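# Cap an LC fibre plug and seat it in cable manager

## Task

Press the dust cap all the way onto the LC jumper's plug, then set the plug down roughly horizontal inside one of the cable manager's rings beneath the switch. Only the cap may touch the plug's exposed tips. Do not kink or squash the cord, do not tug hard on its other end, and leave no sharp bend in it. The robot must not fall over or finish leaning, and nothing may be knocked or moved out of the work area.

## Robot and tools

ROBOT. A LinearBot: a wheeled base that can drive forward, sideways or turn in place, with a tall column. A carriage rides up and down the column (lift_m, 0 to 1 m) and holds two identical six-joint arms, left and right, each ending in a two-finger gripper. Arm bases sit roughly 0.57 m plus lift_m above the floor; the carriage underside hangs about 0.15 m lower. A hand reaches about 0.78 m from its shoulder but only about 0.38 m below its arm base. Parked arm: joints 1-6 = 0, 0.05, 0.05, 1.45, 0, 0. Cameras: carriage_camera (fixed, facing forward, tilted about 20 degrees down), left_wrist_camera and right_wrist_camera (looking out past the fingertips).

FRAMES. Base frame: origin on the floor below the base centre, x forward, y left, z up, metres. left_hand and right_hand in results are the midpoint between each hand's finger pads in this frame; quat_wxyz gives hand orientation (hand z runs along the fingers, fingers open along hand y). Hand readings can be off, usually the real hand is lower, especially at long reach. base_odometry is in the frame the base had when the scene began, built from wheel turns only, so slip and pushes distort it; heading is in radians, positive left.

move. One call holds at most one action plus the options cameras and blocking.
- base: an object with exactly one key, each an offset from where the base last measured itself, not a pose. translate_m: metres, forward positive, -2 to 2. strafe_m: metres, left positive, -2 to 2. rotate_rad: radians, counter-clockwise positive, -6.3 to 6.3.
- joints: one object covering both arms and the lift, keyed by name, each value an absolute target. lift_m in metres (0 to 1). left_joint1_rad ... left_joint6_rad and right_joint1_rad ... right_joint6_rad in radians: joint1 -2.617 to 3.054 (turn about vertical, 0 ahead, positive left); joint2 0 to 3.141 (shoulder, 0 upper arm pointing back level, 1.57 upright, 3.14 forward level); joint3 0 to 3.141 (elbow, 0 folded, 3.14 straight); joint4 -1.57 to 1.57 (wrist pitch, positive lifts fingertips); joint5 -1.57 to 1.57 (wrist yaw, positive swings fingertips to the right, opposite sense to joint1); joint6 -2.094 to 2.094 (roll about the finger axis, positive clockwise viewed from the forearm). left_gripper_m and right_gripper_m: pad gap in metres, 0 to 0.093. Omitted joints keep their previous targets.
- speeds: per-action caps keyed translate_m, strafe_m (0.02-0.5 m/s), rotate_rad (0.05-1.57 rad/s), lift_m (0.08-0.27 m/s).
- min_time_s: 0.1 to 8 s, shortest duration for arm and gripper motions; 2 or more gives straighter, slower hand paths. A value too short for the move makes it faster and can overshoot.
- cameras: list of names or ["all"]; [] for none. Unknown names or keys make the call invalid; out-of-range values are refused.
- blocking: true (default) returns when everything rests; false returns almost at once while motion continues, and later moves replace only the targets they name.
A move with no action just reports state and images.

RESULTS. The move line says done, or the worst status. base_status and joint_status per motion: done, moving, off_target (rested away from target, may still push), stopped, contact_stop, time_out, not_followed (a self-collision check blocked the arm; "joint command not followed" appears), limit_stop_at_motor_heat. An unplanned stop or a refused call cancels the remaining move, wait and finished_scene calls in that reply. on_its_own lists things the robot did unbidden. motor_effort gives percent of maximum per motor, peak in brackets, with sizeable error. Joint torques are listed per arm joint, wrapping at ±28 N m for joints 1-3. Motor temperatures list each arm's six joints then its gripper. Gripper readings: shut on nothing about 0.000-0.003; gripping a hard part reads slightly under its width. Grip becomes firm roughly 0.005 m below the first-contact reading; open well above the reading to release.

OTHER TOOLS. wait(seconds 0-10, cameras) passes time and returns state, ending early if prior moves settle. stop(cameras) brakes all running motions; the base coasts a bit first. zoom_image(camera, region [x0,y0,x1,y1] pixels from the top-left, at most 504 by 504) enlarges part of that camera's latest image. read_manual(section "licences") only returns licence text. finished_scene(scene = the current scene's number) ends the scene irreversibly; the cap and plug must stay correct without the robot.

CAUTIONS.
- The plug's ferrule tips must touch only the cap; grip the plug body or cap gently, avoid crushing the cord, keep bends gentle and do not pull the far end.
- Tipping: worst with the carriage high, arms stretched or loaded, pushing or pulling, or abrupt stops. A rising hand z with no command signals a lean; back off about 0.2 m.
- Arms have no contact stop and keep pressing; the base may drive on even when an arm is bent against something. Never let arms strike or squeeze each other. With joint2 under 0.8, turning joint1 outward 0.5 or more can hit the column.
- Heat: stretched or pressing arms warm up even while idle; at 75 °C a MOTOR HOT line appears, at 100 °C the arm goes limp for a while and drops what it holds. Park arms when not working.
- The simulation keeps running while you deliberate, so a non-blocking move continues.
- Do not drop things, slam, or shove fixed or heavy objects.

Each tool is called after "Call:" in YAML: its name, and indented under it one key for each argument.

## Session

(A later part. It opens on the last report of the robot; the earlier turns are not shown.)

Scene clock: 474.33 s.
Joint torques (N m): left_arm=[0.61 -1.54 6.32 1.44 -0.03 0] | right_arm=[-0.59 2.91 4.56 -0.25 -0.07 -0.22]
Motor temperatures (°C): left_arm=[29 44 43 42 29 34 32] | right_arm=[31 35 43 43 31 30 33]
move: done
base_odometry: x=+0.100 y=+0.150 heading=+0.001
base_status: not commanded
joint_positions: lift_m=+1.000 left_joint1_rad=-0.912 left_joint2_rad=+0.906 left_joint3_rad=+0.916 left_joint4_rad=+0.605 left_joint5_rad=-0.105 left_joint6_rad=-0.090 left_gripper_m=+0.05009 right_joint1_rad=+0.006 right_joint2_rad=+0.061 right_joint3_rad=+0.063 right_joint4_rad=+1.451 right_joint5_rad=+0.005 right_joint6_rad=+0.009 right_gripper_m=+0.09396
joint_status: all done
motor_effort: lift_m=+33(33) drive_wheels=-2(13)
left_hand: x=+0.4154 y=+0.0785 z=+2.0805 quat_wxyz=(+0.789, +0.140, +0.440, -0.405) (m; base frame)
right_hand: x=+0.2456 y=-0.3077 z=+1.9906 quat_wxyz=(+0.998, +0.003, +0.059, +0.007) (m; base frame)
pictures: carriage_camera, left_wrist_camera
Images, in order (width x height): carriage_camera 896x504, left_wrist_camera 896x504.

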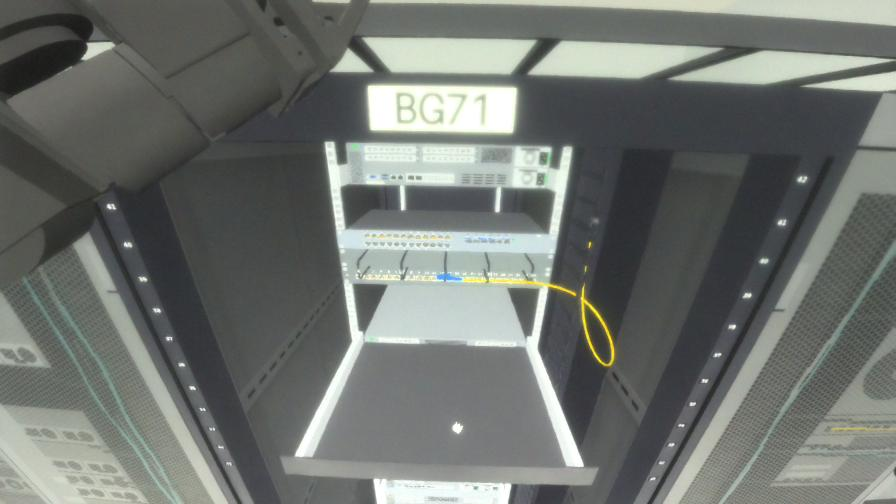

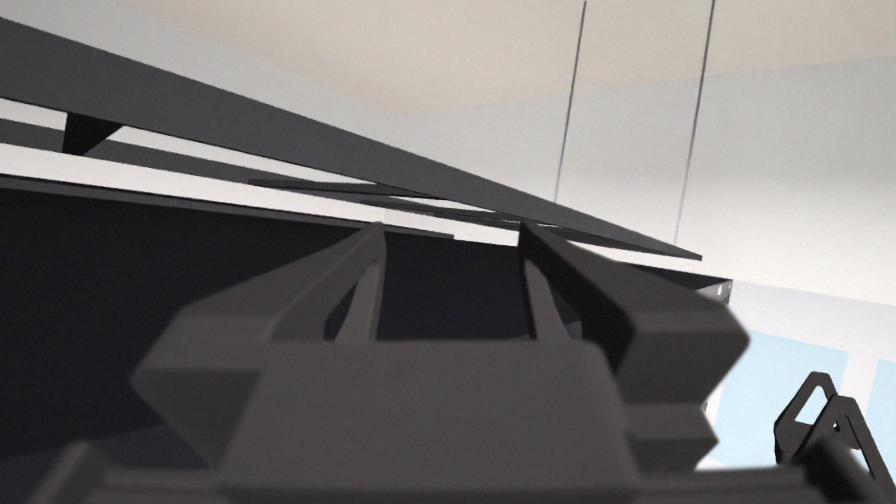

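Call:
move:
  joints: {"left_joint1_rad": -0.905, "left_joint2_rad": 0.9, "left_joint3_rad": 0.5, "left_joint4_rad": -0.38, "left_joint5_rad": -0.1125, "left_joint6_rad": -0.245}
  min_time_s: 2
  cameras: ["carriage_camera"]

Call:
move:
  joints: {"left_joint1_rad": -0.8965, "left_joint2_rad": 1.77, "left_joint3_rad": 1.04, "left_joint4_rad": -0.38, "left_joint5_rad": -0.1125, "left_joint6_rad": -0.245}
  min_time_s: 2.5
  cameras: ["left_wrist_camera", "carriage_camera"]

Scene clock: 486.17 s.
Joint torques (N m): left_arm=[0.46 -2.33 6.79 1.69 -0.11 -0.08] | right_arm=[-0.59 2.97 4.77 -0.23 -0.06 -0.22]
move: done
base_odometry: x=+0.100 y=+0.150 heading=+0.001
base_status: not commanded
joint_positions: lift_m=+1.000 left_joint1_rad=-0.910 left_joint2_rad=+0.910 left_joint3_rad=+0.516 left_joint4_rad=-0.372 left_joint5_rad=-0.100 left_joint6_rad=-0.234 left_gripper_m=+0.05001 right_joint1_rad=+0.006 right_joint2_rad=+0.060 right_joint3_rad=+0.061 right_joint4_rad=+1.450 right_joint5_rad=+0.005 right_joint6_rad=+0.009 right_gripper_m=+0.09396
joint_status: all done
motor_effort: lift_m=+33(33) drive_wheels=-3(6)
left_hand: x=+0.4040 y=+0.0923 z=+1.6661 quat_wxyz=(+0.354, +0.287, +0.873, -0.173) (m; base frame)
right_hand: x=+0.2463 y=-0.3077 z=+1.9901 quat_wxyz=(+0.998, +0.003, +0.060, +0.007) (m; base frame)
pictures: carriage_camera
Images, in order (width x height): carriage_camera 896x504.

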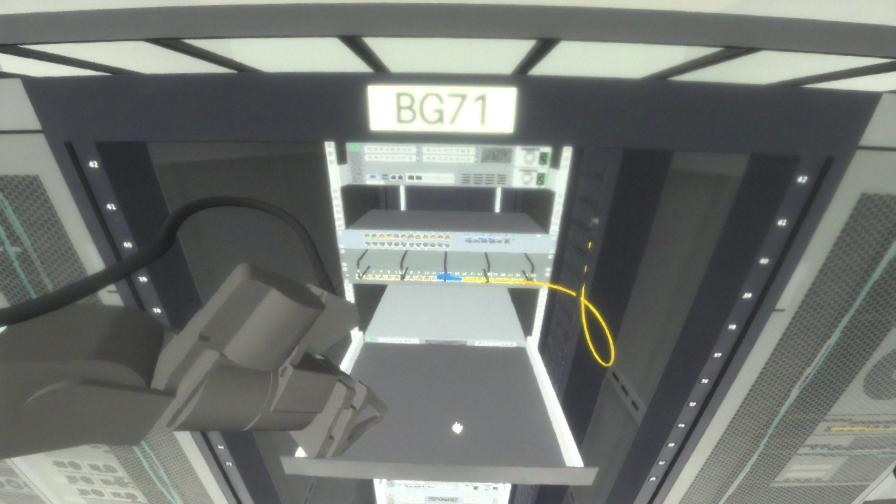

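Scene clock: 488.97 s.
Joint torques (N m): left_arm=[0.69 -6.28 10.1 1.18 -0.12 -0.09] | right_arm=[-0.61 2.96 4.77 -0.24 -0.07 -0.22]
move: done
base_odometry: x=+0.100 y=+0.150 heading=+0.001
base_status: not commanded
joint_positions: lift_m=+1.000 left_joint1_rad=-0.904 left_joint2_rad=+1.756 left_joint3_rad=+1.005 left_joint4_rad=-0.380 left_joint5_rad=-0.100 left_joint6_rad=-0.234 left_gripper_m=+0.05001 right_joint1_rad=+0.006 right_joint2_rad=+0.060 right_joint3_rad=+0.061 right_joint4_rad=+1.450 right_joint5_rad=+0.005 right_joint6_rad=+0.009 right_gripper_m=+0.09396
joint_status: all done
motor_effort: lift_m=+33(33) drive_wheels=-1(6)
left_hand: x=+0.4725 y=+0.0081 z=+1.5803 quat_wxyz=(+0.210, +0.310, +0.924, -0.076) (m; base frame)
right_hand: x=+0.2463 y=-0.3077 z=+1.9901 quat_wxyz=(+0.998, +0.003, +0.060, +0.007) (m; base frame)
pictures: carriage_camera, left_wrist_camera
Images, in order (width x height): carriage_camera 896x504, left_wrist_camera 896x504.

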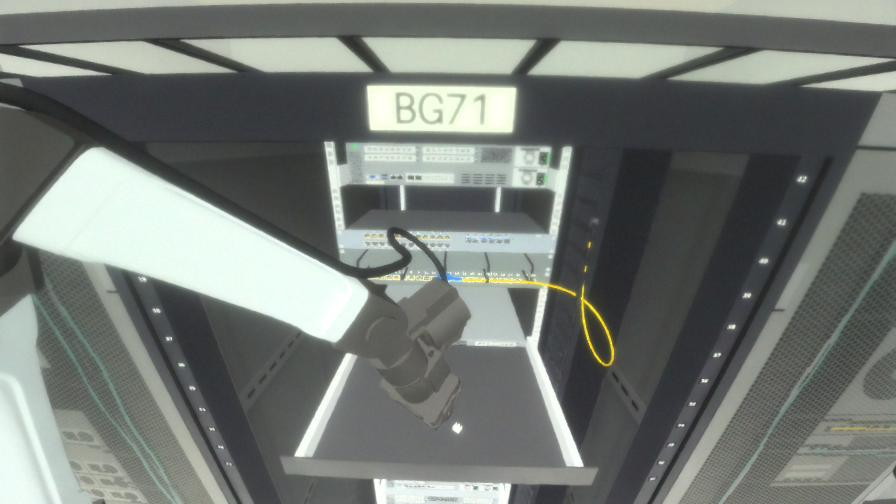

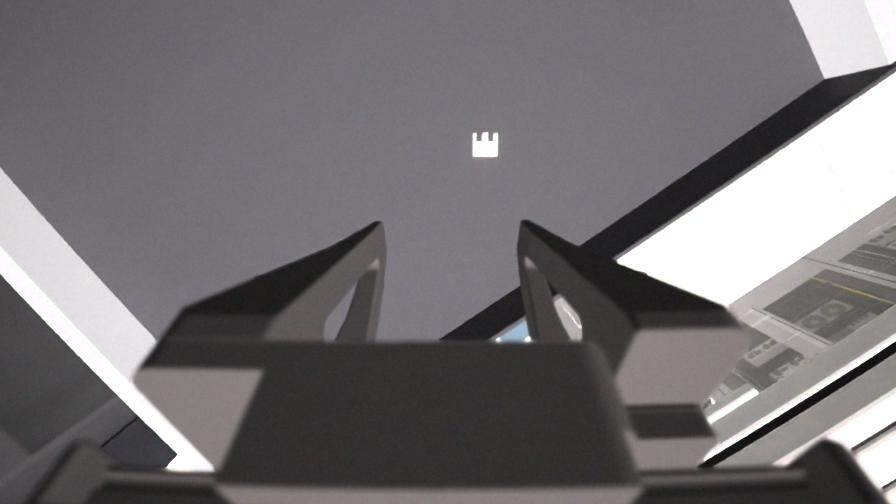

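Call:
zoom_image:
  camera: "left_wrist_camera"
  region: [365, 110, 545, 240]

Scaled by 2.800 from the camera's 896x504 image, which has a finer 1280x720 frame.

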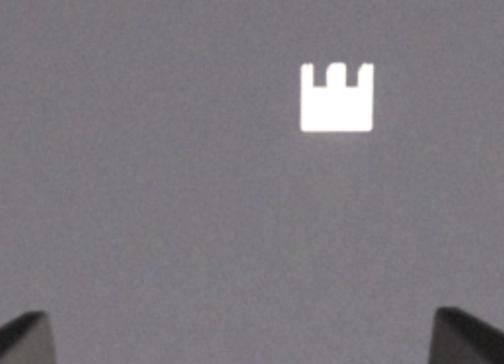

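Call:
move:
  joints: {"left_joint1_rad": -0.931, "left_joint2_rad": 1.913, "left_joint3_rad": 0.92, "left_joint4_rad": -0.117, "left_joint5_rad": -0.128, "left_joint6_rad": -0.252, "left_gripper_m": 0.04}
  min_time_s: 1.5
  cameras: ["left_wrist_camera", "carriage_camera"]

Call:
zoom_image:
  camera: "left_wrist_camera"
  region: [365, 150, 545, 280]

Call:
zoom_image:
  camera: "carriage_camera"
  region: [400, 370, 520, 470]

Scene clock: 513.93 s.
Joint torques (N m): left_arm=[-0.59 -6.8 5.08 1.4 -0.14 -0.09] | right_arm=[-0.59 2.96 4.74 -0.23 -0.07 -0.23]
Motor temperatures (°C): left_arm=[29 41 48 36 29 33 32] | right_arm=[31 35 42 38 31 30 33]
move: done
base_odometry: x=+0.100 y=+0.150 heading=+0.001
base_status: not commanded
joint_positions: lift_m=+1.000 left_joint1_rad=-0.923 left_joint2_rad=+1.898 left_joint3_rad=+0.934 left_joint4_rad=-0.133 left_joint5_rad=-0.114 left_joint6_rad=-0.240 left_gripper_m=+0.04013 right_joint1_rad=+0.006 right_joint2_rad=+0.060 right_joint3_rad=+0.061 right_joint4_rad=+1.450 right_joint5_rad=+0.005 right_joint6_rad=+0.009 right_gripper_m=+0.09396
joint_status: all done
motor_effort: lift_m=+33(33) drive_wheels=-3(6)
left_hand: x=+0.4764 y=-0.0052 z=+1.5309 quat_wxyz=(+0.226, +0.312, +0.919, -0.082) (m; base frame)
right_hand: x=+0.2463 y=-0.3077 z=+1.9901 quat_wxyz=(+0.998, +0.003, +0.060, +0.007) (m; base frame)
pictures: carriage_camera, left_wrist_camera
Images, in order (width x height): carriage_camera 896x504, left_wrist_camera 896x504.

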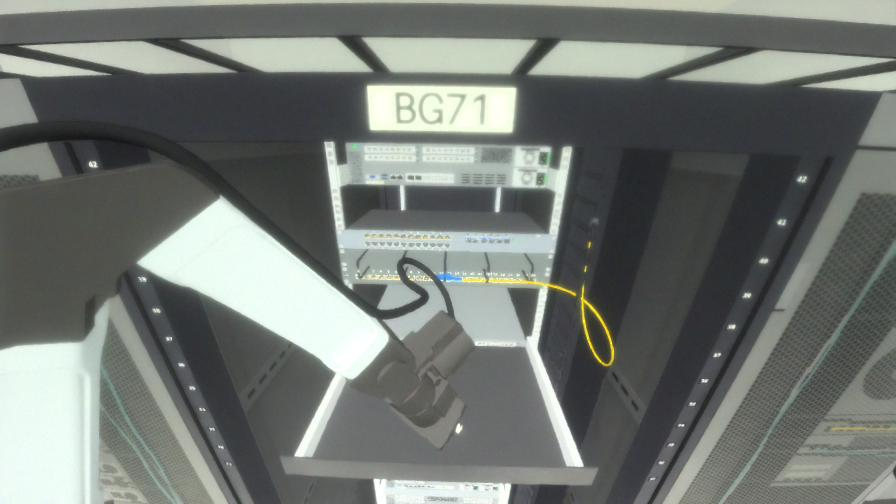

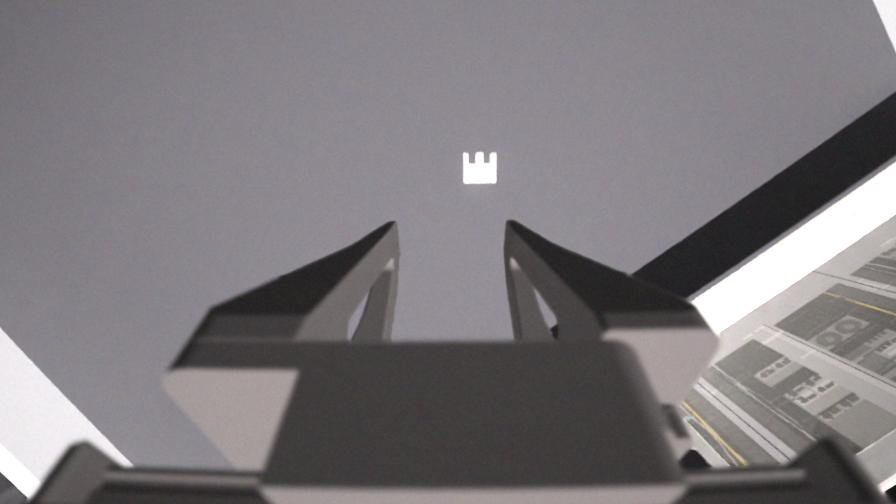

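Scaled by 2.800 from the camera's 896x504 image, which has a finer 1280x720 frame.

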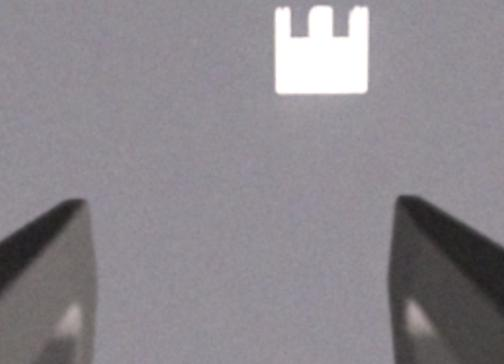

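Scaled by 4.200 from the camera's 896x504 image, which has a finer 1280x720 frame.

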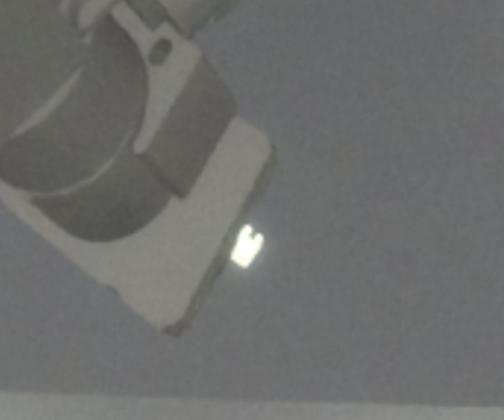

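Call:
move:
  joints: {"left_joint1_rad": -0.946, "left_joint2_rad": 1.938, "left_joint3_rad": 0.879, "left_joint4_rad": -0.085, "left_joint5_rad": -0.128, "left_joint6_rad": -0.252}
  min_time_s: 1
  cameras: ["left_wrist_camera"]

Call:
zoom_image:
  camera: "left_wrist_camera"
  region: [365, 150, 545, 280]

Scene clock: 540.47 s.
Joint torques (N m): left_arm=[-0.61 -6.72 4.82 1.35 -0.14 -0.1] | right_arm=[-0.61 2.97 4.75 -0.23 -0.07 -0.22]
move: done
base_odometry: x=+0.100 y=+0.150 heading=+0.001
base_status: not commanded
joint_positions: lift_m=+1.000 left_joint1_rad=-0.938 left_joint2_rad=+1.923 left_joint3_rad=+0.893 left_joint4_rad=-0.100 left_joint5_rad=-0.115 left_joint6_rad=-0.240 left_gripper_m=+0.04013 right_joint1_rad=+0.006 right_joint2_rad=+0.060 right_joint3_rad=+0.061 right_joint4_rad=+1.450 right_joint5_rad=+0.005 right_joint6_rad=+0.009 right_gripper_m=+0.09396
joint_status: all done
motor_effort: lift_m=+33(33) drive_wheels=-2(5)
left_hand: x=+0.4644 y=+0.0010 z=+1.5131 quat_wxyz=(+0.213, +0.321, +0.920, -0.075) (m; base frame)
right_hand: x=+0.2463 y=-0.3077 z=+1.9901 quat_wxyz=(+0.998, +0.003, +0.060, +0.007) (m; base frame)
pictures: left_wrist_camera
Images, in order (width x height): left_wrist_camera 896x504.

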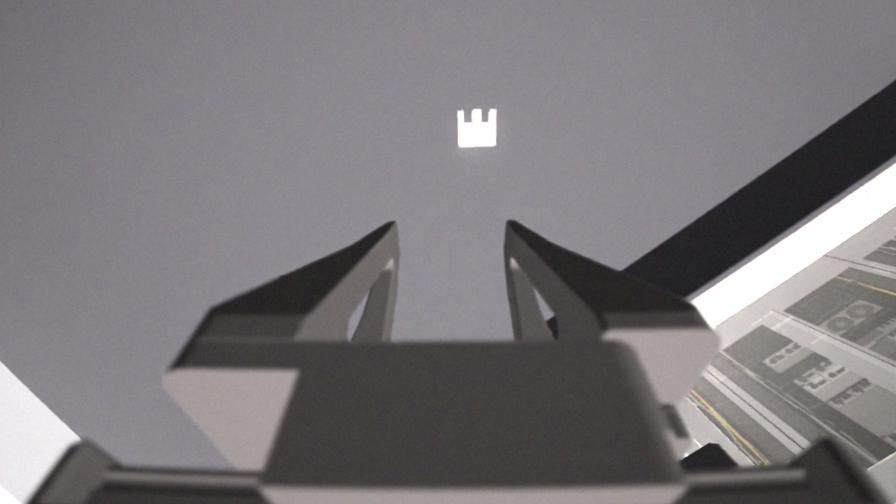

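Scaled by 2.800 from the camera's 896x504 image, which has a finer 1280x720 frame.

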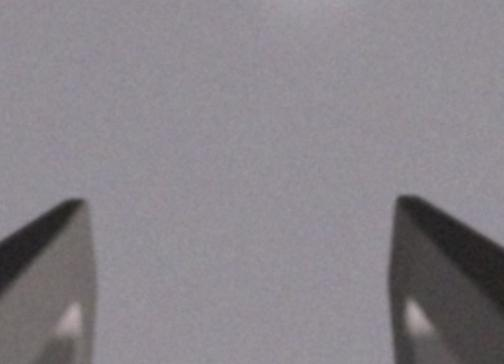

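Call:
zoom_image:
  camera: "left_wrist_camera"
  region: [432, 95, 522, 160]

Call:
zoom_image:
  camera: "left_wrist_camera"
  region: [370, 200, 530, 280]

Scaled by 5.600 from the camera's 896x504 image, which has a finer 1280x720 frame.

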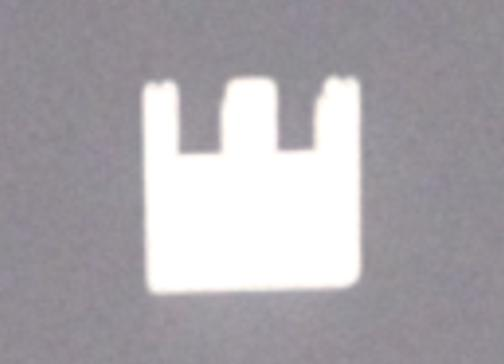

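Scaled by 3.150 from the camera's 896x504 image, which has a finer 1280x720 frame.

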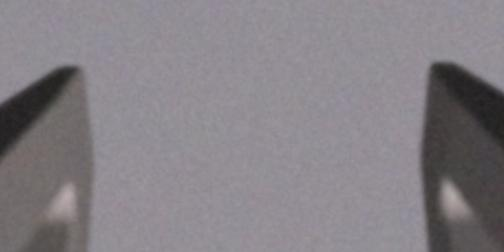

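Call:
move:
  joints: {"left_joint1_rad": -0.946, "left_joint2_rad": 2.02, "left_joint3_rad": 1.1, "left_joint4_rad": -0.2, "left_joint5_rad": -0.128, "left_joint6_rad": -0.252}
  min_time_s: 1.5
  cameras: ["left_wrist_camera"]

Call:
zoom_image:
  camera: "left_wrist_camera"
  region: [370, 180, 530, 280]

Scene clock: 587.17 s.
Joint torques (N m): left_arm=[-0.62 -7.6 9.29 1.09 -0.13 -0.1] | right_arm=[-0.61 2.97 4.75 -0.23 -0.07 -0.22]
move: done
base_odometry: x=+0.100 y=+0.150 heading=+0.001
base_status: not commanded
joint_positions: lift_m=+1.000 left_joint1_rad=-0.938 left_joint2_rad=+2.004 left_joint3_rad=+1.068 left_joint4_rad=-0.190 left_joint5_rad=-0.115 left_joint6_rad=-0.241 left_gripper_m=+0.04013 right_joint1_rad=+0.006 right_joint2_rad=+0.060 right_joint3_rad=+0.061 right_joint4_rad=+1.450 right_joint5_rad=+0.005 right_joint6_rad=+0.009 right_gripper_m=+0.09396
joint_status: all done
motor_effort: lift_m=+33(33) drive_wheels=-5(5)
left_hand: x=+0.4860 y=-0.0285 z=+1.5228 quat_wxyz=(+0.214, +0.321, +0.920, -0.076) (m; base frame)
right_hand: x=+0.2463 y=-0.3077 z=+1.9901 quat_wxyz=(+0.998, +0.003, +0.060, +0.007) (m; base frame)
pictures: left_wrist_camera
Images, in order (width x height): left_wrist_camera 896x504.

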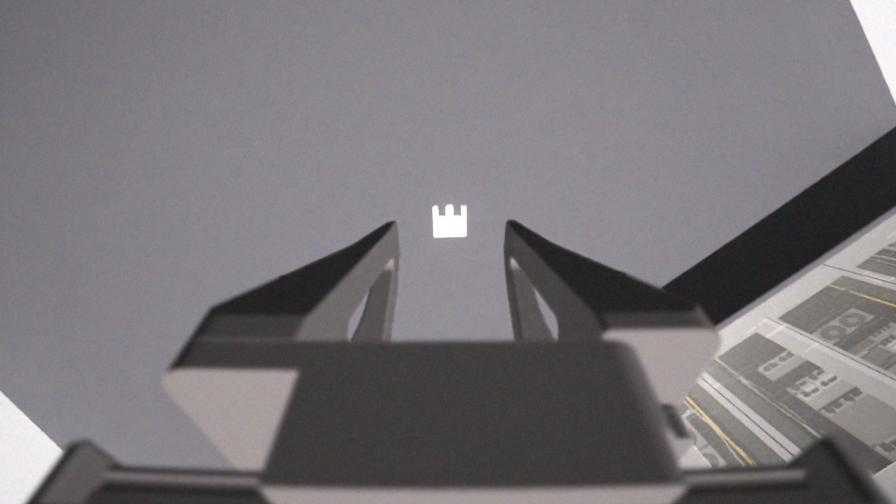

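Scaled by 3.150 from the camera's 896x504 image, which has a finer 1280x720 frame.

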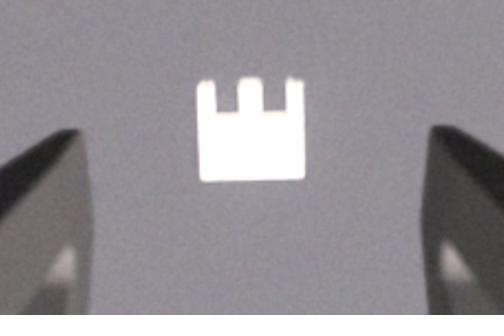

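Call:
move:
  joints: {"lift_m": 0.9915}
  speeds: {"lift_m": 0.08}
  cameras: ["left_wrist_camera"]

Call:
zoom_image:
  camera: "left_wrist_camera"
  region: [370, 180, 530, 280]

Scene clock: 606.47 s.
Joint torques (N m): left_arm=[-0.62 -8.1 8.8 1.13 -0.12 -0.09] | right_arm=[-0.59 3.21 4.96 -0.23 -0.07 -0.22]
move: done
base_odometry: x=+0.100 y=+0.150 heading=+0.001
base_status: not commanded
joint_positions: lift_m=+0.992 left_joint1_rad=-0.938 left_joint2_rad=+2.011 left_joint3_rad=+1.073 left_joint4_rad=-0.196 left_joint5_rad=-0.117 left_joint6_rad=-0.241 left_gripper_m=+0.04013 right_joint1_rad=+0.006 right_joint2_rad=+0.057 right_joint3_rad=+0.059 right_joint4_rad=+1.450 right_joint5_rad=+0.005 right_joint6_rad=+0.009 right_gripper_m=+0.09396
joint_status: all done
motor_effort: lift_m=+34(35) drive_wheels=-4(5)
left_hand: x=+0.4862 y=-0.0281 z=+1.5125 quat_wxyz=(+0.212, +0.321, +0.920, -0.073) (m; base frame)
right_hand: x=+0.2462 y=-0.3077 z=+1.9808 quat_wxyz=(+0.998, +0.003, +0.060, +0.007) (m; base frame)
pictures: left_wrist_camera
Images, in order (width x height): left_wrist_camera 896x504.

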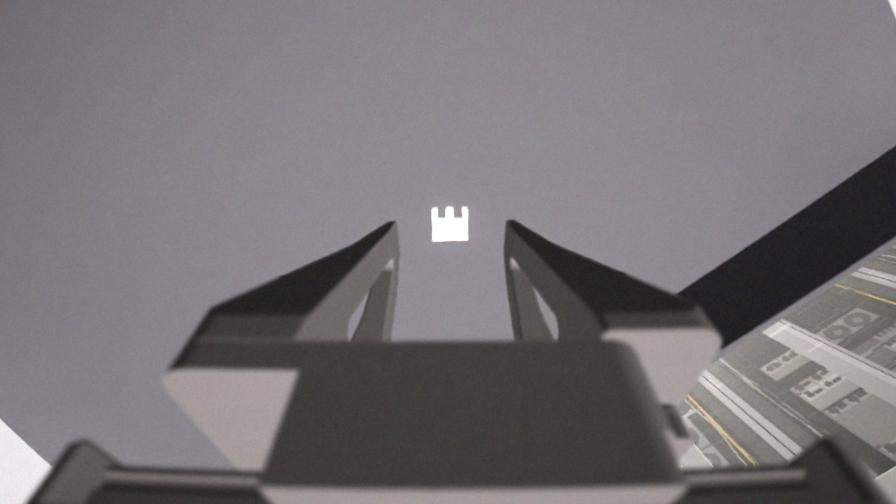

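Scaled by 3.150 from the camera's 896x504 image, which has a finer 1280x720 frame.

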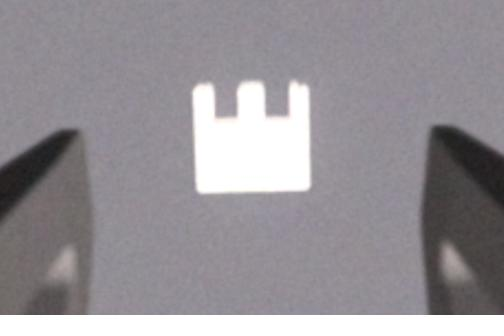

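Call:
move:
  joints: {"left_gripper_m": 0.018}
  min_time_s: 1
  cameras: ["left_wrist_camera"]

Call:
zoom_image:
  camera: "left_wrist_camera"
  region: [400, 190, 500, 260]

Scene clock: 618.60 s.
Joint torques (N m): left_arm=[-0.62 -8.12 8.75 1.13 -0.11 -0.09] | right_arm=[-0.59 3.21 4.97 -0.23 -0.07 -0.22]
move: done
base_odometry: x=+0.100 y=+0.150 heading=+0.001
base_status: not commanded
joint_positions: lift_m=+0.992 left_joint1_rad=-0.938 left_joint2_rad=+2.011 left_joint3_rad=+1.073 left_joint4_rad=-0.196 left_joint5_rad=-0.117 left_joint6_rad=-0.242 left_gripper_m=+0.01813 right_joint1_rad=+0.006 right_joint2_rad=+0.057 right_joint3_rad=+0.059 right_joint4_rad=+1.450 right_joint5_rad=+0.005 right_joint6_rad=+0.009 right_gripper_m=+0.09396
joint_status: all done
motor_effort: lift_m=+34(35) drive_wheels=-1(6)
left_hand: x=+0.4862 y=-0.0281 z=+1.5125 quat_wxyz=(+0.212, +0.321, +0.920, -0.073) (m; base frame)
right_hand: x=+0.2462 y=-0.3077 z=+1.9808 quat_wxyz=(+0.998, +0.003, +0.060, +0.007) (m; base frame)
pictures: left_wrist_camera
Images, in order (width x height): left_wrist_camera 896x504.

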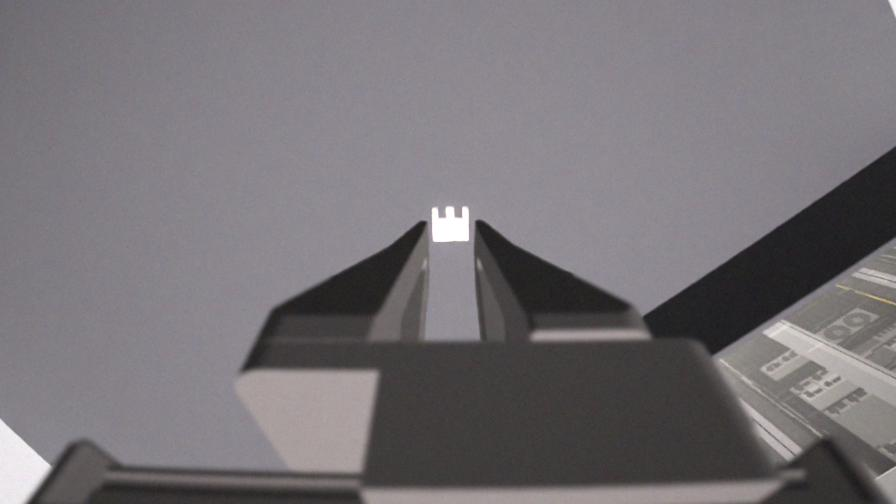

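Scaled by 5.040 from the camera's 896x504 image, which has a finer 1280x720 frame.

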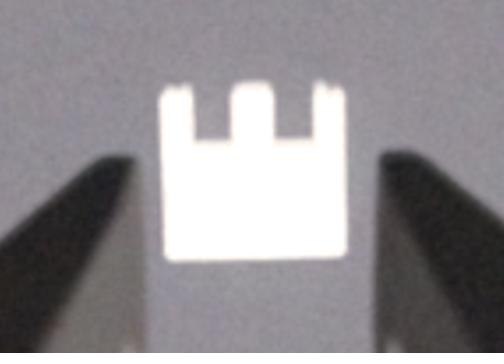

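Call:
move:
  joints: {"left_gripper_m": 0.011}
  min_time_s: 1.5
  cameras: ["left_wrist_camera"]

Call:
zoom_image:
  camera: "left_wrist_camera"
  region: [400, 190, 500, 260]

Scene clock: 626.47 s.
Joint torques (N m): left_arm=[-0.62 -8.13 8.77 1.13 -0.12 -0.09] | right_arm=[-0.59 3.18 4.97 -0.23 -0.07 -0.22]
move: done
base_odometry: x=+0.100 y=+0.150 heading=+0.001
base_status: not commanded
joint_positions: lift_m=+0.992 left_joint1_rad=-0.938 left_joint2_rad=+2.011 left_joint3_rad=+1.073 left_joint4_rad=-0.196 left_joint5_rad=-0.117 left_joint6_rad=-0.242 left_gripper_m=+0.01113 right_joint1_rad=+0.006 right_joint2_rad=+0.057 right_joint3_rad=+0.059 right_joint4_rad=+1.450 right_joint5_rad=+0.005 right_joint6_rad=+0.009 right_gripper_m=+0.09396
joint_status: all done
motor_effort: lift_m=+34(35) drive_wheels=+0(5)
left_hand: x=+0.4862 y=-0.0281 z=+1.5125 quat_wxyz=(+0.212, +0.321, +0.920, -0.073) (m; base frame)
right_hand: x=+0.2462 y=-0.3077 z=+1.9808 quat_wxyz=(+0.998, +0.003, +0.060, +0.007) (m; base frame)
pictures: left_wrist_camera
Images, in order (width x height): left_wrist_camera 896x504.

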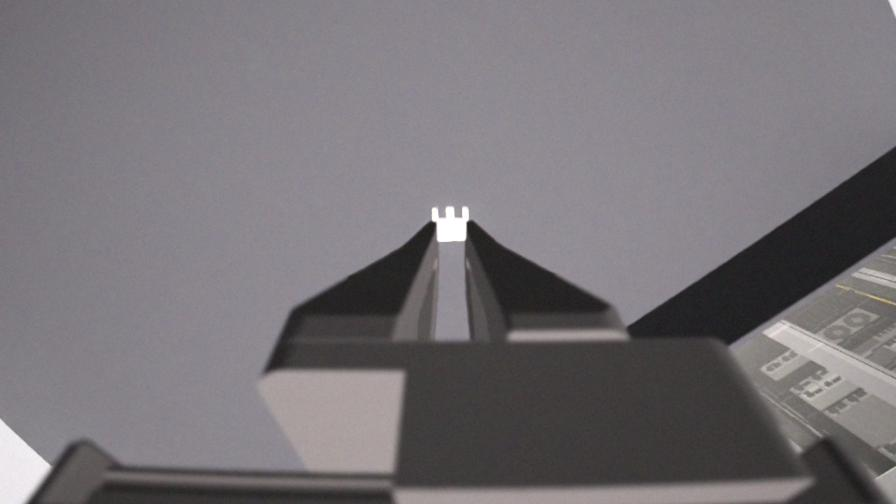

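Scaled by 5.040 from the camera's 896x504 image, which has a finer 1280x720 frame.

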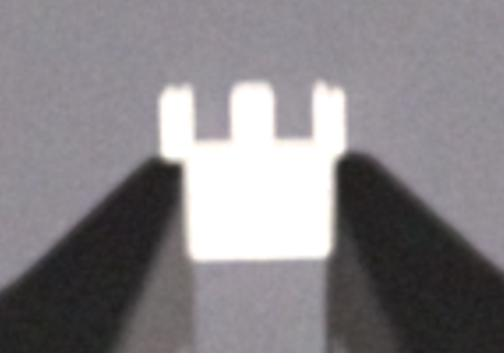

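Call:
move:
  joints: {"left_gripper_m": 0.03}
  min_time_s: 0.6
  cameras: []

Call:
move:
  joints: {"lift_m": 0.984}
  speeds: {"lift_m": 0.08}
  cameras: ["left_wrist_camera"]

Call:
zoom_image:
  camera: "left_wrist_camera"
  region: [390, 190, 510, 270]

Scene clock: 632.57 s.
Joint torques (N m): left_arm=[-0.59 -8.12 8.77 1.14 -0.12 -0.09] | right_arm=[-0.61 3.19 4.97 -0.23 -0.07 -0.22]
move: done
base_odometry: x=+0.100 y=+0.150 heading=+0.001
base_status: not commanded
joint_positions: lift_m=+0.992 left_joint1_rad=-0.938 left_joint2_rad=+2.011 left_joint3_rad=+1.073 left_joint4_rad=-0.196 left_joint5_rad=-0.117 left_joint6_rad=-0.242 left_gripper_m=+0.02987 right_joint1_rad=+0.006 right_joint2_rad=+0.057 right_joint3_rad=+0.059 right_joint4_rad=+1.450 right_joint5_rad=+0.005 right_joint6_rad=+0.009 right_gripper_m=+0.09396
joint_status: all done
motor_effort: lift_m=+34(35) drive_wheels=-2(4)
left_hand: x=+0.4862 y=-0.0281 z=+1.5125 quat_wxyz=(+0.212, +0.321, +0.920, -0.073) (m; base frame)
right_hand: x=+0.2462 y=-0.3077 z=+1.9808 quat_wxyz=(+0.998, +0.003, +0.060, +0.007) (m; base frame)
pictures: none
No camera images: "cameras" was empty.

Scene clock: 633.03 s.
Joint torques (N m): left_arm=[-0.57 -8.39 8.49 1.16 -0.11 -0.08] | right_arm=[-0.59 3.32 5.08 -0.23 -0.07 -0.22]
move: done
base_odometry: x=+0.100 y=+0.150 heading=+0.001
base_status: not commanded
joint_positions: lift_m=+0.984 left_joint1_rad=-0.938 left_joint2_rad=+2.014 left_joint3_rad=+1.076 left_joint4_rad=-0.200 left_joint5_rad=-0.118 left_joint6_rad=-0.242 left_gripper_m=+0.02987 right_joint1_rad=+0.006 right_joint2_rad=+0.056 right_joint3_rad=+0.057 right_joint4_rad=+1.450 right_joint5_rad=+0.005 right_joint6_rad=+0.009 right_gripper_m=+0.09396
joint_status: all done
motor_effort: lift_m=+34(35) drive_wheels=-3(6)
left_hand: x=+0.4861 y=-0.0277 z=+1.5042 quat_wxyz=(+0.210, +0.321, +0.921, -0.072) (m; base frame)
right_hand: x=+0.2462 y=-0.3077 z=+1.9730 quat_wxyz=(+0.998, +0.003, +0.060, +0.007) (m; base frame)
pictures: left_wrist_camera
Images, in order (width x height): left_wrist_camera 896x504.

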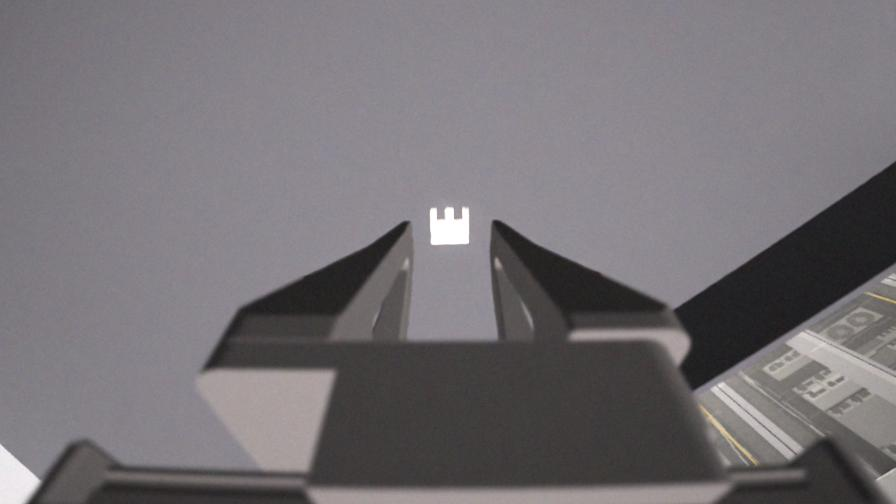

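Scaled by 4.200 from the camera's 896x504 image, which has a finer 1280x720 frame.

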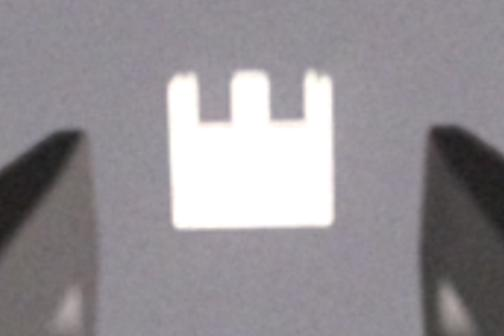

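Call:
move:
  joints: {"left_gripper_m": 0.0125}
  min_time_s: 2
  cameras: ["left_wrist_camera"]

Call:
zoom_image:
  camera: "left_wrist_camera"
  region: [400, 190, 500, 260]

Scene clock: 643.33 s.
Joint torques (N m): left_arm=[-0.62 -8.39 8.51 1.17 -0.12 -0.08] | right_arm=[-0.58 3.3 5.08 -0.23 -0.07 -0.21]
move: done
base_odometry: x=+0.100 y=+0.150 heading=+0.001
base_status: not commanded
joint_positions: lift_m=+0.984 left_joint1_rad=-0.938 left_joint2_rad=+2.014 left_joint3_rad=+1.076 left_joint4_rad=-0.200 left_joint5_rad=-0.118 left_joint6_rad=-0.242 left_gripper_m=+0.01257 right_joint1_rad=+0.006 right_joint2_rad=+0.056 right_joint3_rad=+0.057 right_joint4_rad=+1.450 right_joint5_rad=+0.005 right_joint6_rad=+0.009 right_gripper_m=+0.09396
joint_status: all done
motor_effort: lift_m=+34(34) drive_wheels=+1(5)
left_hand: x=+0.4861 y=-0.0277 z=+1.5042 quat_wxyz=(+0.210, +0.321, +0.921, -0.072) (m; base frame)
right_hand: x=+0.2462 y=-0.3077 z=+1.9730 quat_wxyz=(+0.998, +0.003, +0.060, +0.007) (m; base frame)
pictures: left_wrist_camera
Images, in order (width x height): left_wrist_camera 896x504.

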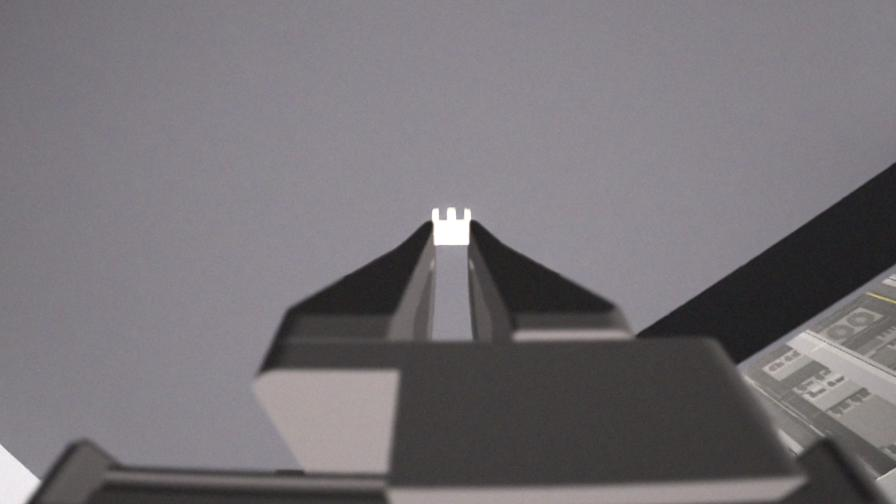

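Scaled by 5.040 from the camera's 896x504 image, which has a finer 1280x720 frame.

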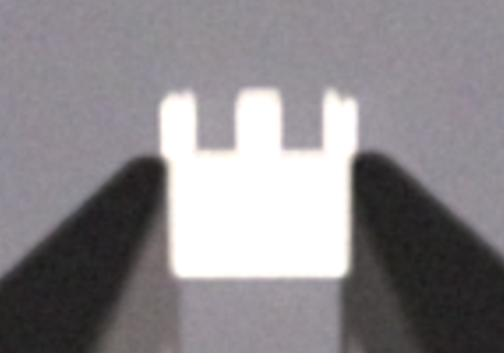

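Call:
move:
  joints: {"left_gripper_m": 0.024}
  min_time_s: 0.5
  cameras: []

Call:
move:
  joints: {"lift_m": 0.978}
  speeds: {"lift_m": 0.08}
  cameras: ["left_wrist_camera"]

Call:
zoom_image:
  camera: "left_wrist_camera"
  region: [390, 190, 510, 270]

Scene clock: 653.47 s.
Joint torques (N m): left_arm=[-0.61 -8.38 8.5 1.17 -0.11 -0.09] | right_arm=[-0.61 3.32 5.07 -0.23 -0.07 -0.22]
move: done
base_odometry: x=+0.100 y=+0.150 heading=+0.001
base_status: not commanded
joint_positions: lift_m=+0.984 left_joint1_rad=-0.938 left_joint2_rad=+2.014 left_joint3_rad=+1.076 left_joint4_rad=-0.200 left_joint5_rad=-0.118 left_joint6_rad=-0.242 left_gripper_m=+0.02388 right_joint1_rad=+0.006 right_joint2_rad=+0.056 right_joint3_rad=+0.057 right_joint4_rad=+1.450 right_joint5_rad=+0.005 right_joint6_rad=+0.009 right_gripper_m=+0.09396
joint_status: all done
motor_effort: lift_m=+34(34) drive_wheels=-3(4)
left_hand: x=+0.4861 y=-0.0277 z=+1.5042 quat_wxyz=(+0.210, +0.321, +0.921, -0.072) (m; base frame)
right_hand: x=+0.2462 y=-0.3077 z=+1.9730 quat_wxyz=(+0.998, +0.003, +0.060, +0.007) (m; base frame)
pictures: none
No camera images: "cameras" was empty.

Scene clock: 653.90 s.
Joint torques (N m): left_arm=[-0.5 -8.28 7.8 1.12 -0.09 -0.09] | right_arm=[-0.57 3.3 5.09 -0.23 -0.07 -0.22]
move: done
base_odometry: x=+0.100 y=+0.150 heading=+0.001
base_status: not commanded
joint_positions: lift_m=+0.978 left_joint1_rad=-0.939 left_joint2_rad=+2.011 left_joint3_rad=+1.084 left_joint4_rad=-0.191 left_joint5_rad=-0.121 left_joint6_rad=-0.242 left_gripper_m=+0.02388 right_joint1_rad=+0.006 right_joint2_rad=+0.056 right_joint3_rad=+0.057 right_joint4_rad=+1.450 right_joint5_rad=+0.005 right_joint6_rad=+0.009 right_gripper_m=+0.09396
joint_status: all done
motor_effort: lift_m=+33(34) drive_wheels=+1(4)
left_hand: x=+0.4893 y=-0.0323 z=+1.5027 quat_wxyz=(+0.219, +0.320, +0.919, -0.076) (m; base frame)
right_hand: x=+0.2461 y=-0.3077 z=+1.9671 quat_wxyz=(+0.998, +0.003, +0.060, +0.007) (m; base frame)
pictures: left_wrist_camera
Images, in order (width x height): left_wrist_camera 896x504.

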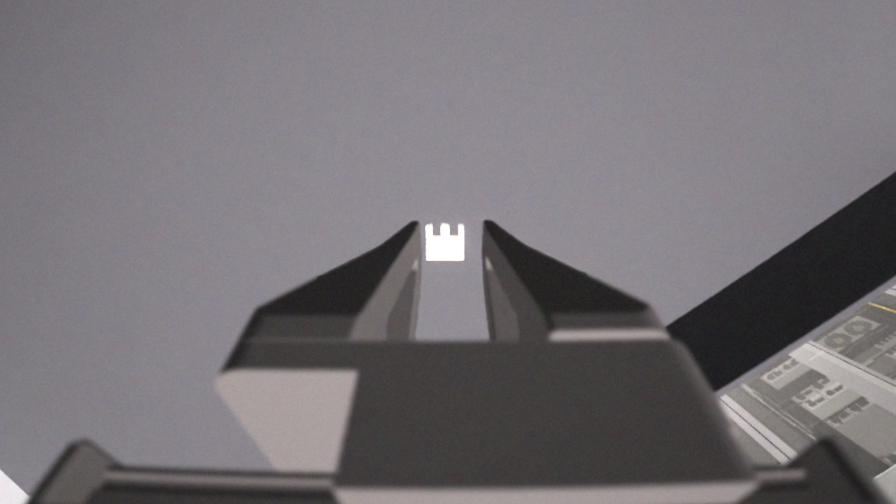

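Scaled by 4.200 from the camera's 896x504 image, which has a finer 1280x720 frame.

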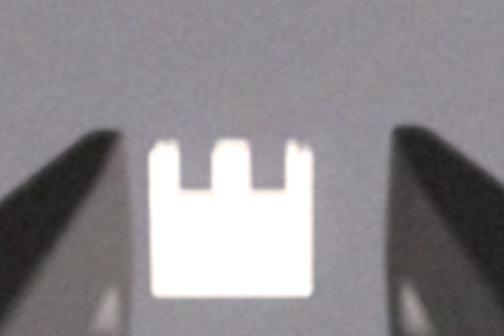

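Call:
move:
  joints: {"left_joint1_rad": -0.947, "left_joint2_rad": 2.018, "left_joint3_rad": 1.108, "left_joint4_rad": -0.19, "left_joint5_rad": -0.13, "left_joint6_rad": -0.252, "lift_m": 0.981}
  speeds: {"lift_m": 0.08}
  min_time_s: 0.5
  cameras: ["left_wrist_camera"]

Call:
zoom_image:
  camera: "left_wrist_camera"
  region: [390, 190, 510, 270]

Scene clock: 671.83 s.
Joint torques (N m): left_arm=[-0.55 -8.47 8.51 1.25 -0.1 -0.09] | right_arm=[-0.59 3.32 5.11 -0.23 -0.07 -0.22]
Motor temperatures (°C): left_arm=[29 47 49 36 29 33 32] | right_arm=[31 35 42 33 31 30 33]
move: done
base_odometry: x=+0.100 y=+0.150 heading=+0.001
base_status: not commanded
joint_positions: lift_m=+0.981 left_joint1_rad=-0.939 left_joint2_rad=+2.012 left_joint3_rad=+1.084 left_joint4_rad=-0.196 left_joint5_rad=-0.121 left_joint6_rad=-0.242 left_gripper_m=+0.02388 right_joint1_rad=+0.006 right_joint2_rad=+0.056 right_joint3_rad=+0.057 right_joint4_rad=+1.450 right_joint5_rad=+0.005 right_joint6_rad=+0.009 right_gripper_m=+0.09396
joint_status: all done
motor_effort: lift_m=+36(41) drive_wheels=+1(5)
left_hand: x=+0.4887 y=-0.0313 z=+1.5048 quat_wxyz=(+0.217, +0.320, +0.919, -0.074) (m; base frame)
right_hand: x=+0.2462 y=-0.3077 z=+1.9698 quat_wxyz=(+0.998, +0.003, +0.060, +0.007) (m; base frame)
pictures: left_wrist_camera
Images, in order (width x height): left_wrist_camera 896x504.

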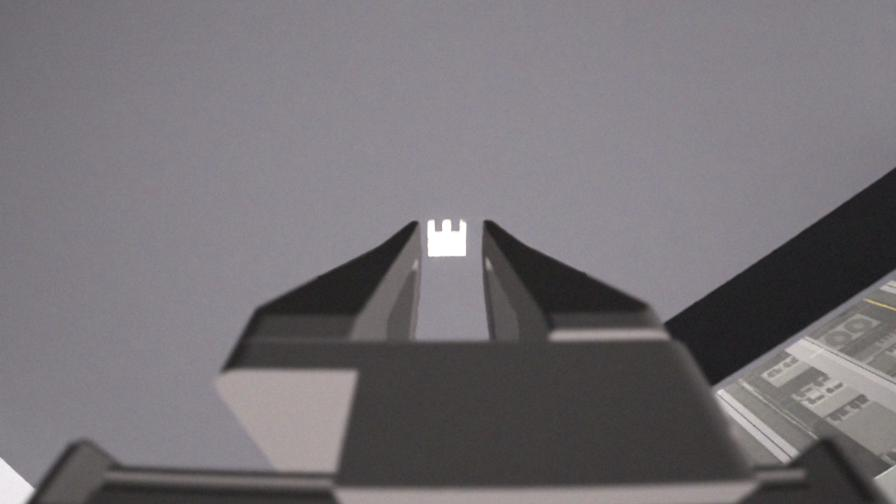

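Scaled by 4.200 from the camera's 896x504 image, which has a finer 1280x720 frame.

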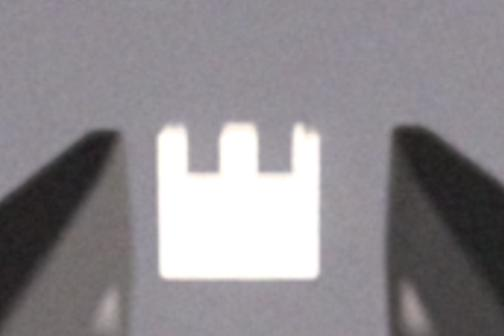

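Call:
move:
  joints: {"left_gripper_m": 0.0125}
  min_time_s: 2
  cameras: ["left_wrist_camera"]

Call:
zoom_image:
  camera: "left_wrist_camera"
  region: [400, 200, 500, 270]

Scene clock: 676.50 s.
Joint torques (N m): left_arm=[-0.57 -8.47 8.53 1.26 -0.11 -0.08] | right_arm=[-0.61 3.3 5.12 -0.24 -0.07 -0.22]
move: done
base_odometry: x=+0.100 y=+0.150 heading=+0.001
base_status: not commanded
joint_positions: lift_m=+0.981 left_joint1_rad=-0.939 left_joint2_rad=+2.012 left_joint3_rad=+1.084 left_joint4_rad=-0.196 left_joint5_rad=-0.121 left_joint6_rad=-0.242 left_gripper_m=+0.01253 right_joint1_rad=+0.006 right_joint2_rad=+0.056 right_joint3_rad=+0.057 right_joint4_rad=+1.450 right_joint5_rad=+0.005 right_joint6_rad=+0.009 right_gripper_m=+0.09396
joint_status: all done
motor_effort: lift_m=+36(36) drive_wheels=-1(6)
left_hand: x=+0.4887 y=-0.0313 z=+1.5048 quat_wxyz=(+0.217, +0.320, +0.919, -0.074) (m; base frame)
right_hand: x=+0.2462 y=-0.3077 z=+1.9698 quat_wxyz=(+0.998, +0.003, +0.060, +0.007) (m; base frame)
pictures: left_wrist_camera
Images, in order (width x height): left_wrist_camera 896x504.

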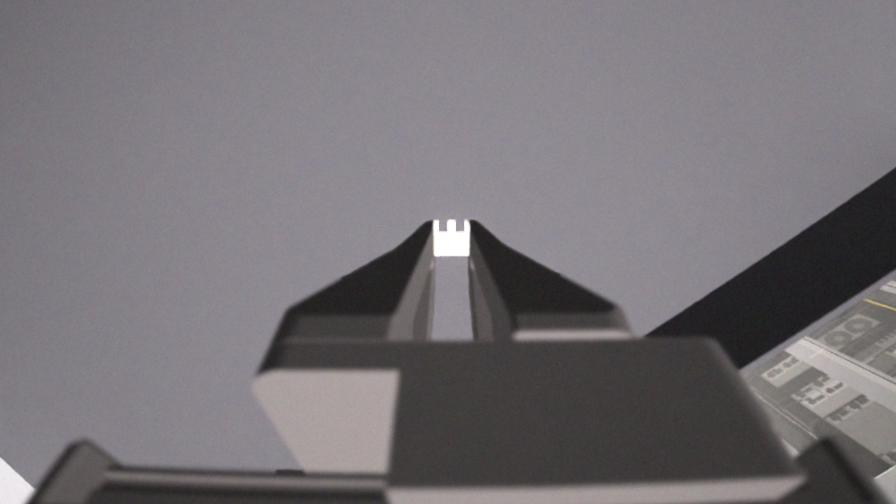

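Scaled by 5.040 from the camera's 896x504 image, which has a finer 1280x720 frame.

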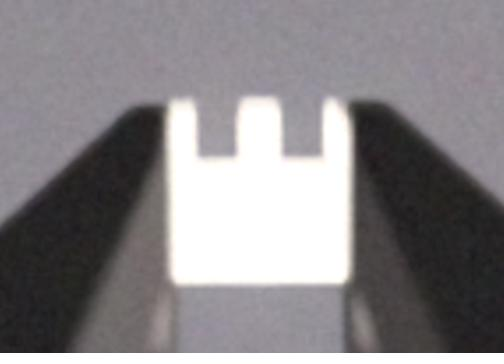

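Call:
move:
  joints: {"left_gripper_m": 0.009}
  min_time_s: 1.5
  cameras: ["left_wrist_camera"]

Call:
zoom_image:
  camera: "left_wrist_camera"
  region: [400, 200, 500, 270]

Scene clock: 681.50 s.
Joint torques (N m): left_arm=[-0.55 -8.47 8.53 1.26 -0.1 -0.08] | right_arm=[-0.59 3.33 5.09 -0.23 -0.06 -0.22]
move: done
base_odometry: x=+0.100 y=+0.150 heading=+0.001
base_status: not commanded
joint_positions: lift_m=+0.981 left_joint1_rad=-0.939 left_joint2_rad=+2.012 left_joint3_rad=+1.084 left_joint4_rad=-0.196 left_joint5_rad=-0.121 left_joint6_rad=-0.242 left_gripper_m=+0.01207 right_joint1_rad=+0.006 right_joint2_rad=+0.056 right_joint3_rad=+0.057 right_joint4_rad=+1.450 right_joint5_rad=+0.005 right_joint6_rad=+0.009 right_gripper_m=+0.09396
joint_status: all done
motor_effort: lift_m=+36(36) drive_wheels=-1(5)
left_hand: x=+0.4887 y=-0.0313 z=+1.5048 quat_wxyz=(+0.217, +0.320, +0.919, -0.074) (m; base frame)
right_hand: x=+0.2462 y=-0.3077 z=+1.9698 quat_wxyz=(+0.998, +0.003, +0.060, +0.007) (m; base frame)
pictures: left_wrist_camera
Images, in order (width x height): left_wrist_camera 896x504.

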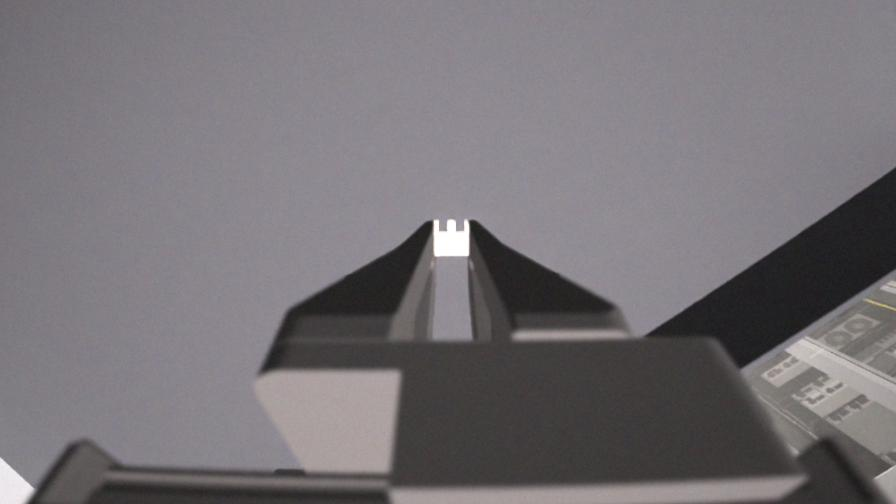

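Scaled by 5.040 from the camera's 896x504 image, which has a finer 1280x720 frame.

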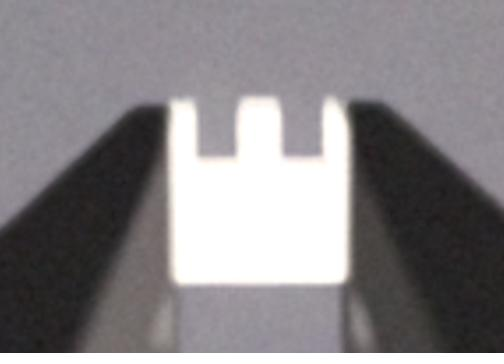

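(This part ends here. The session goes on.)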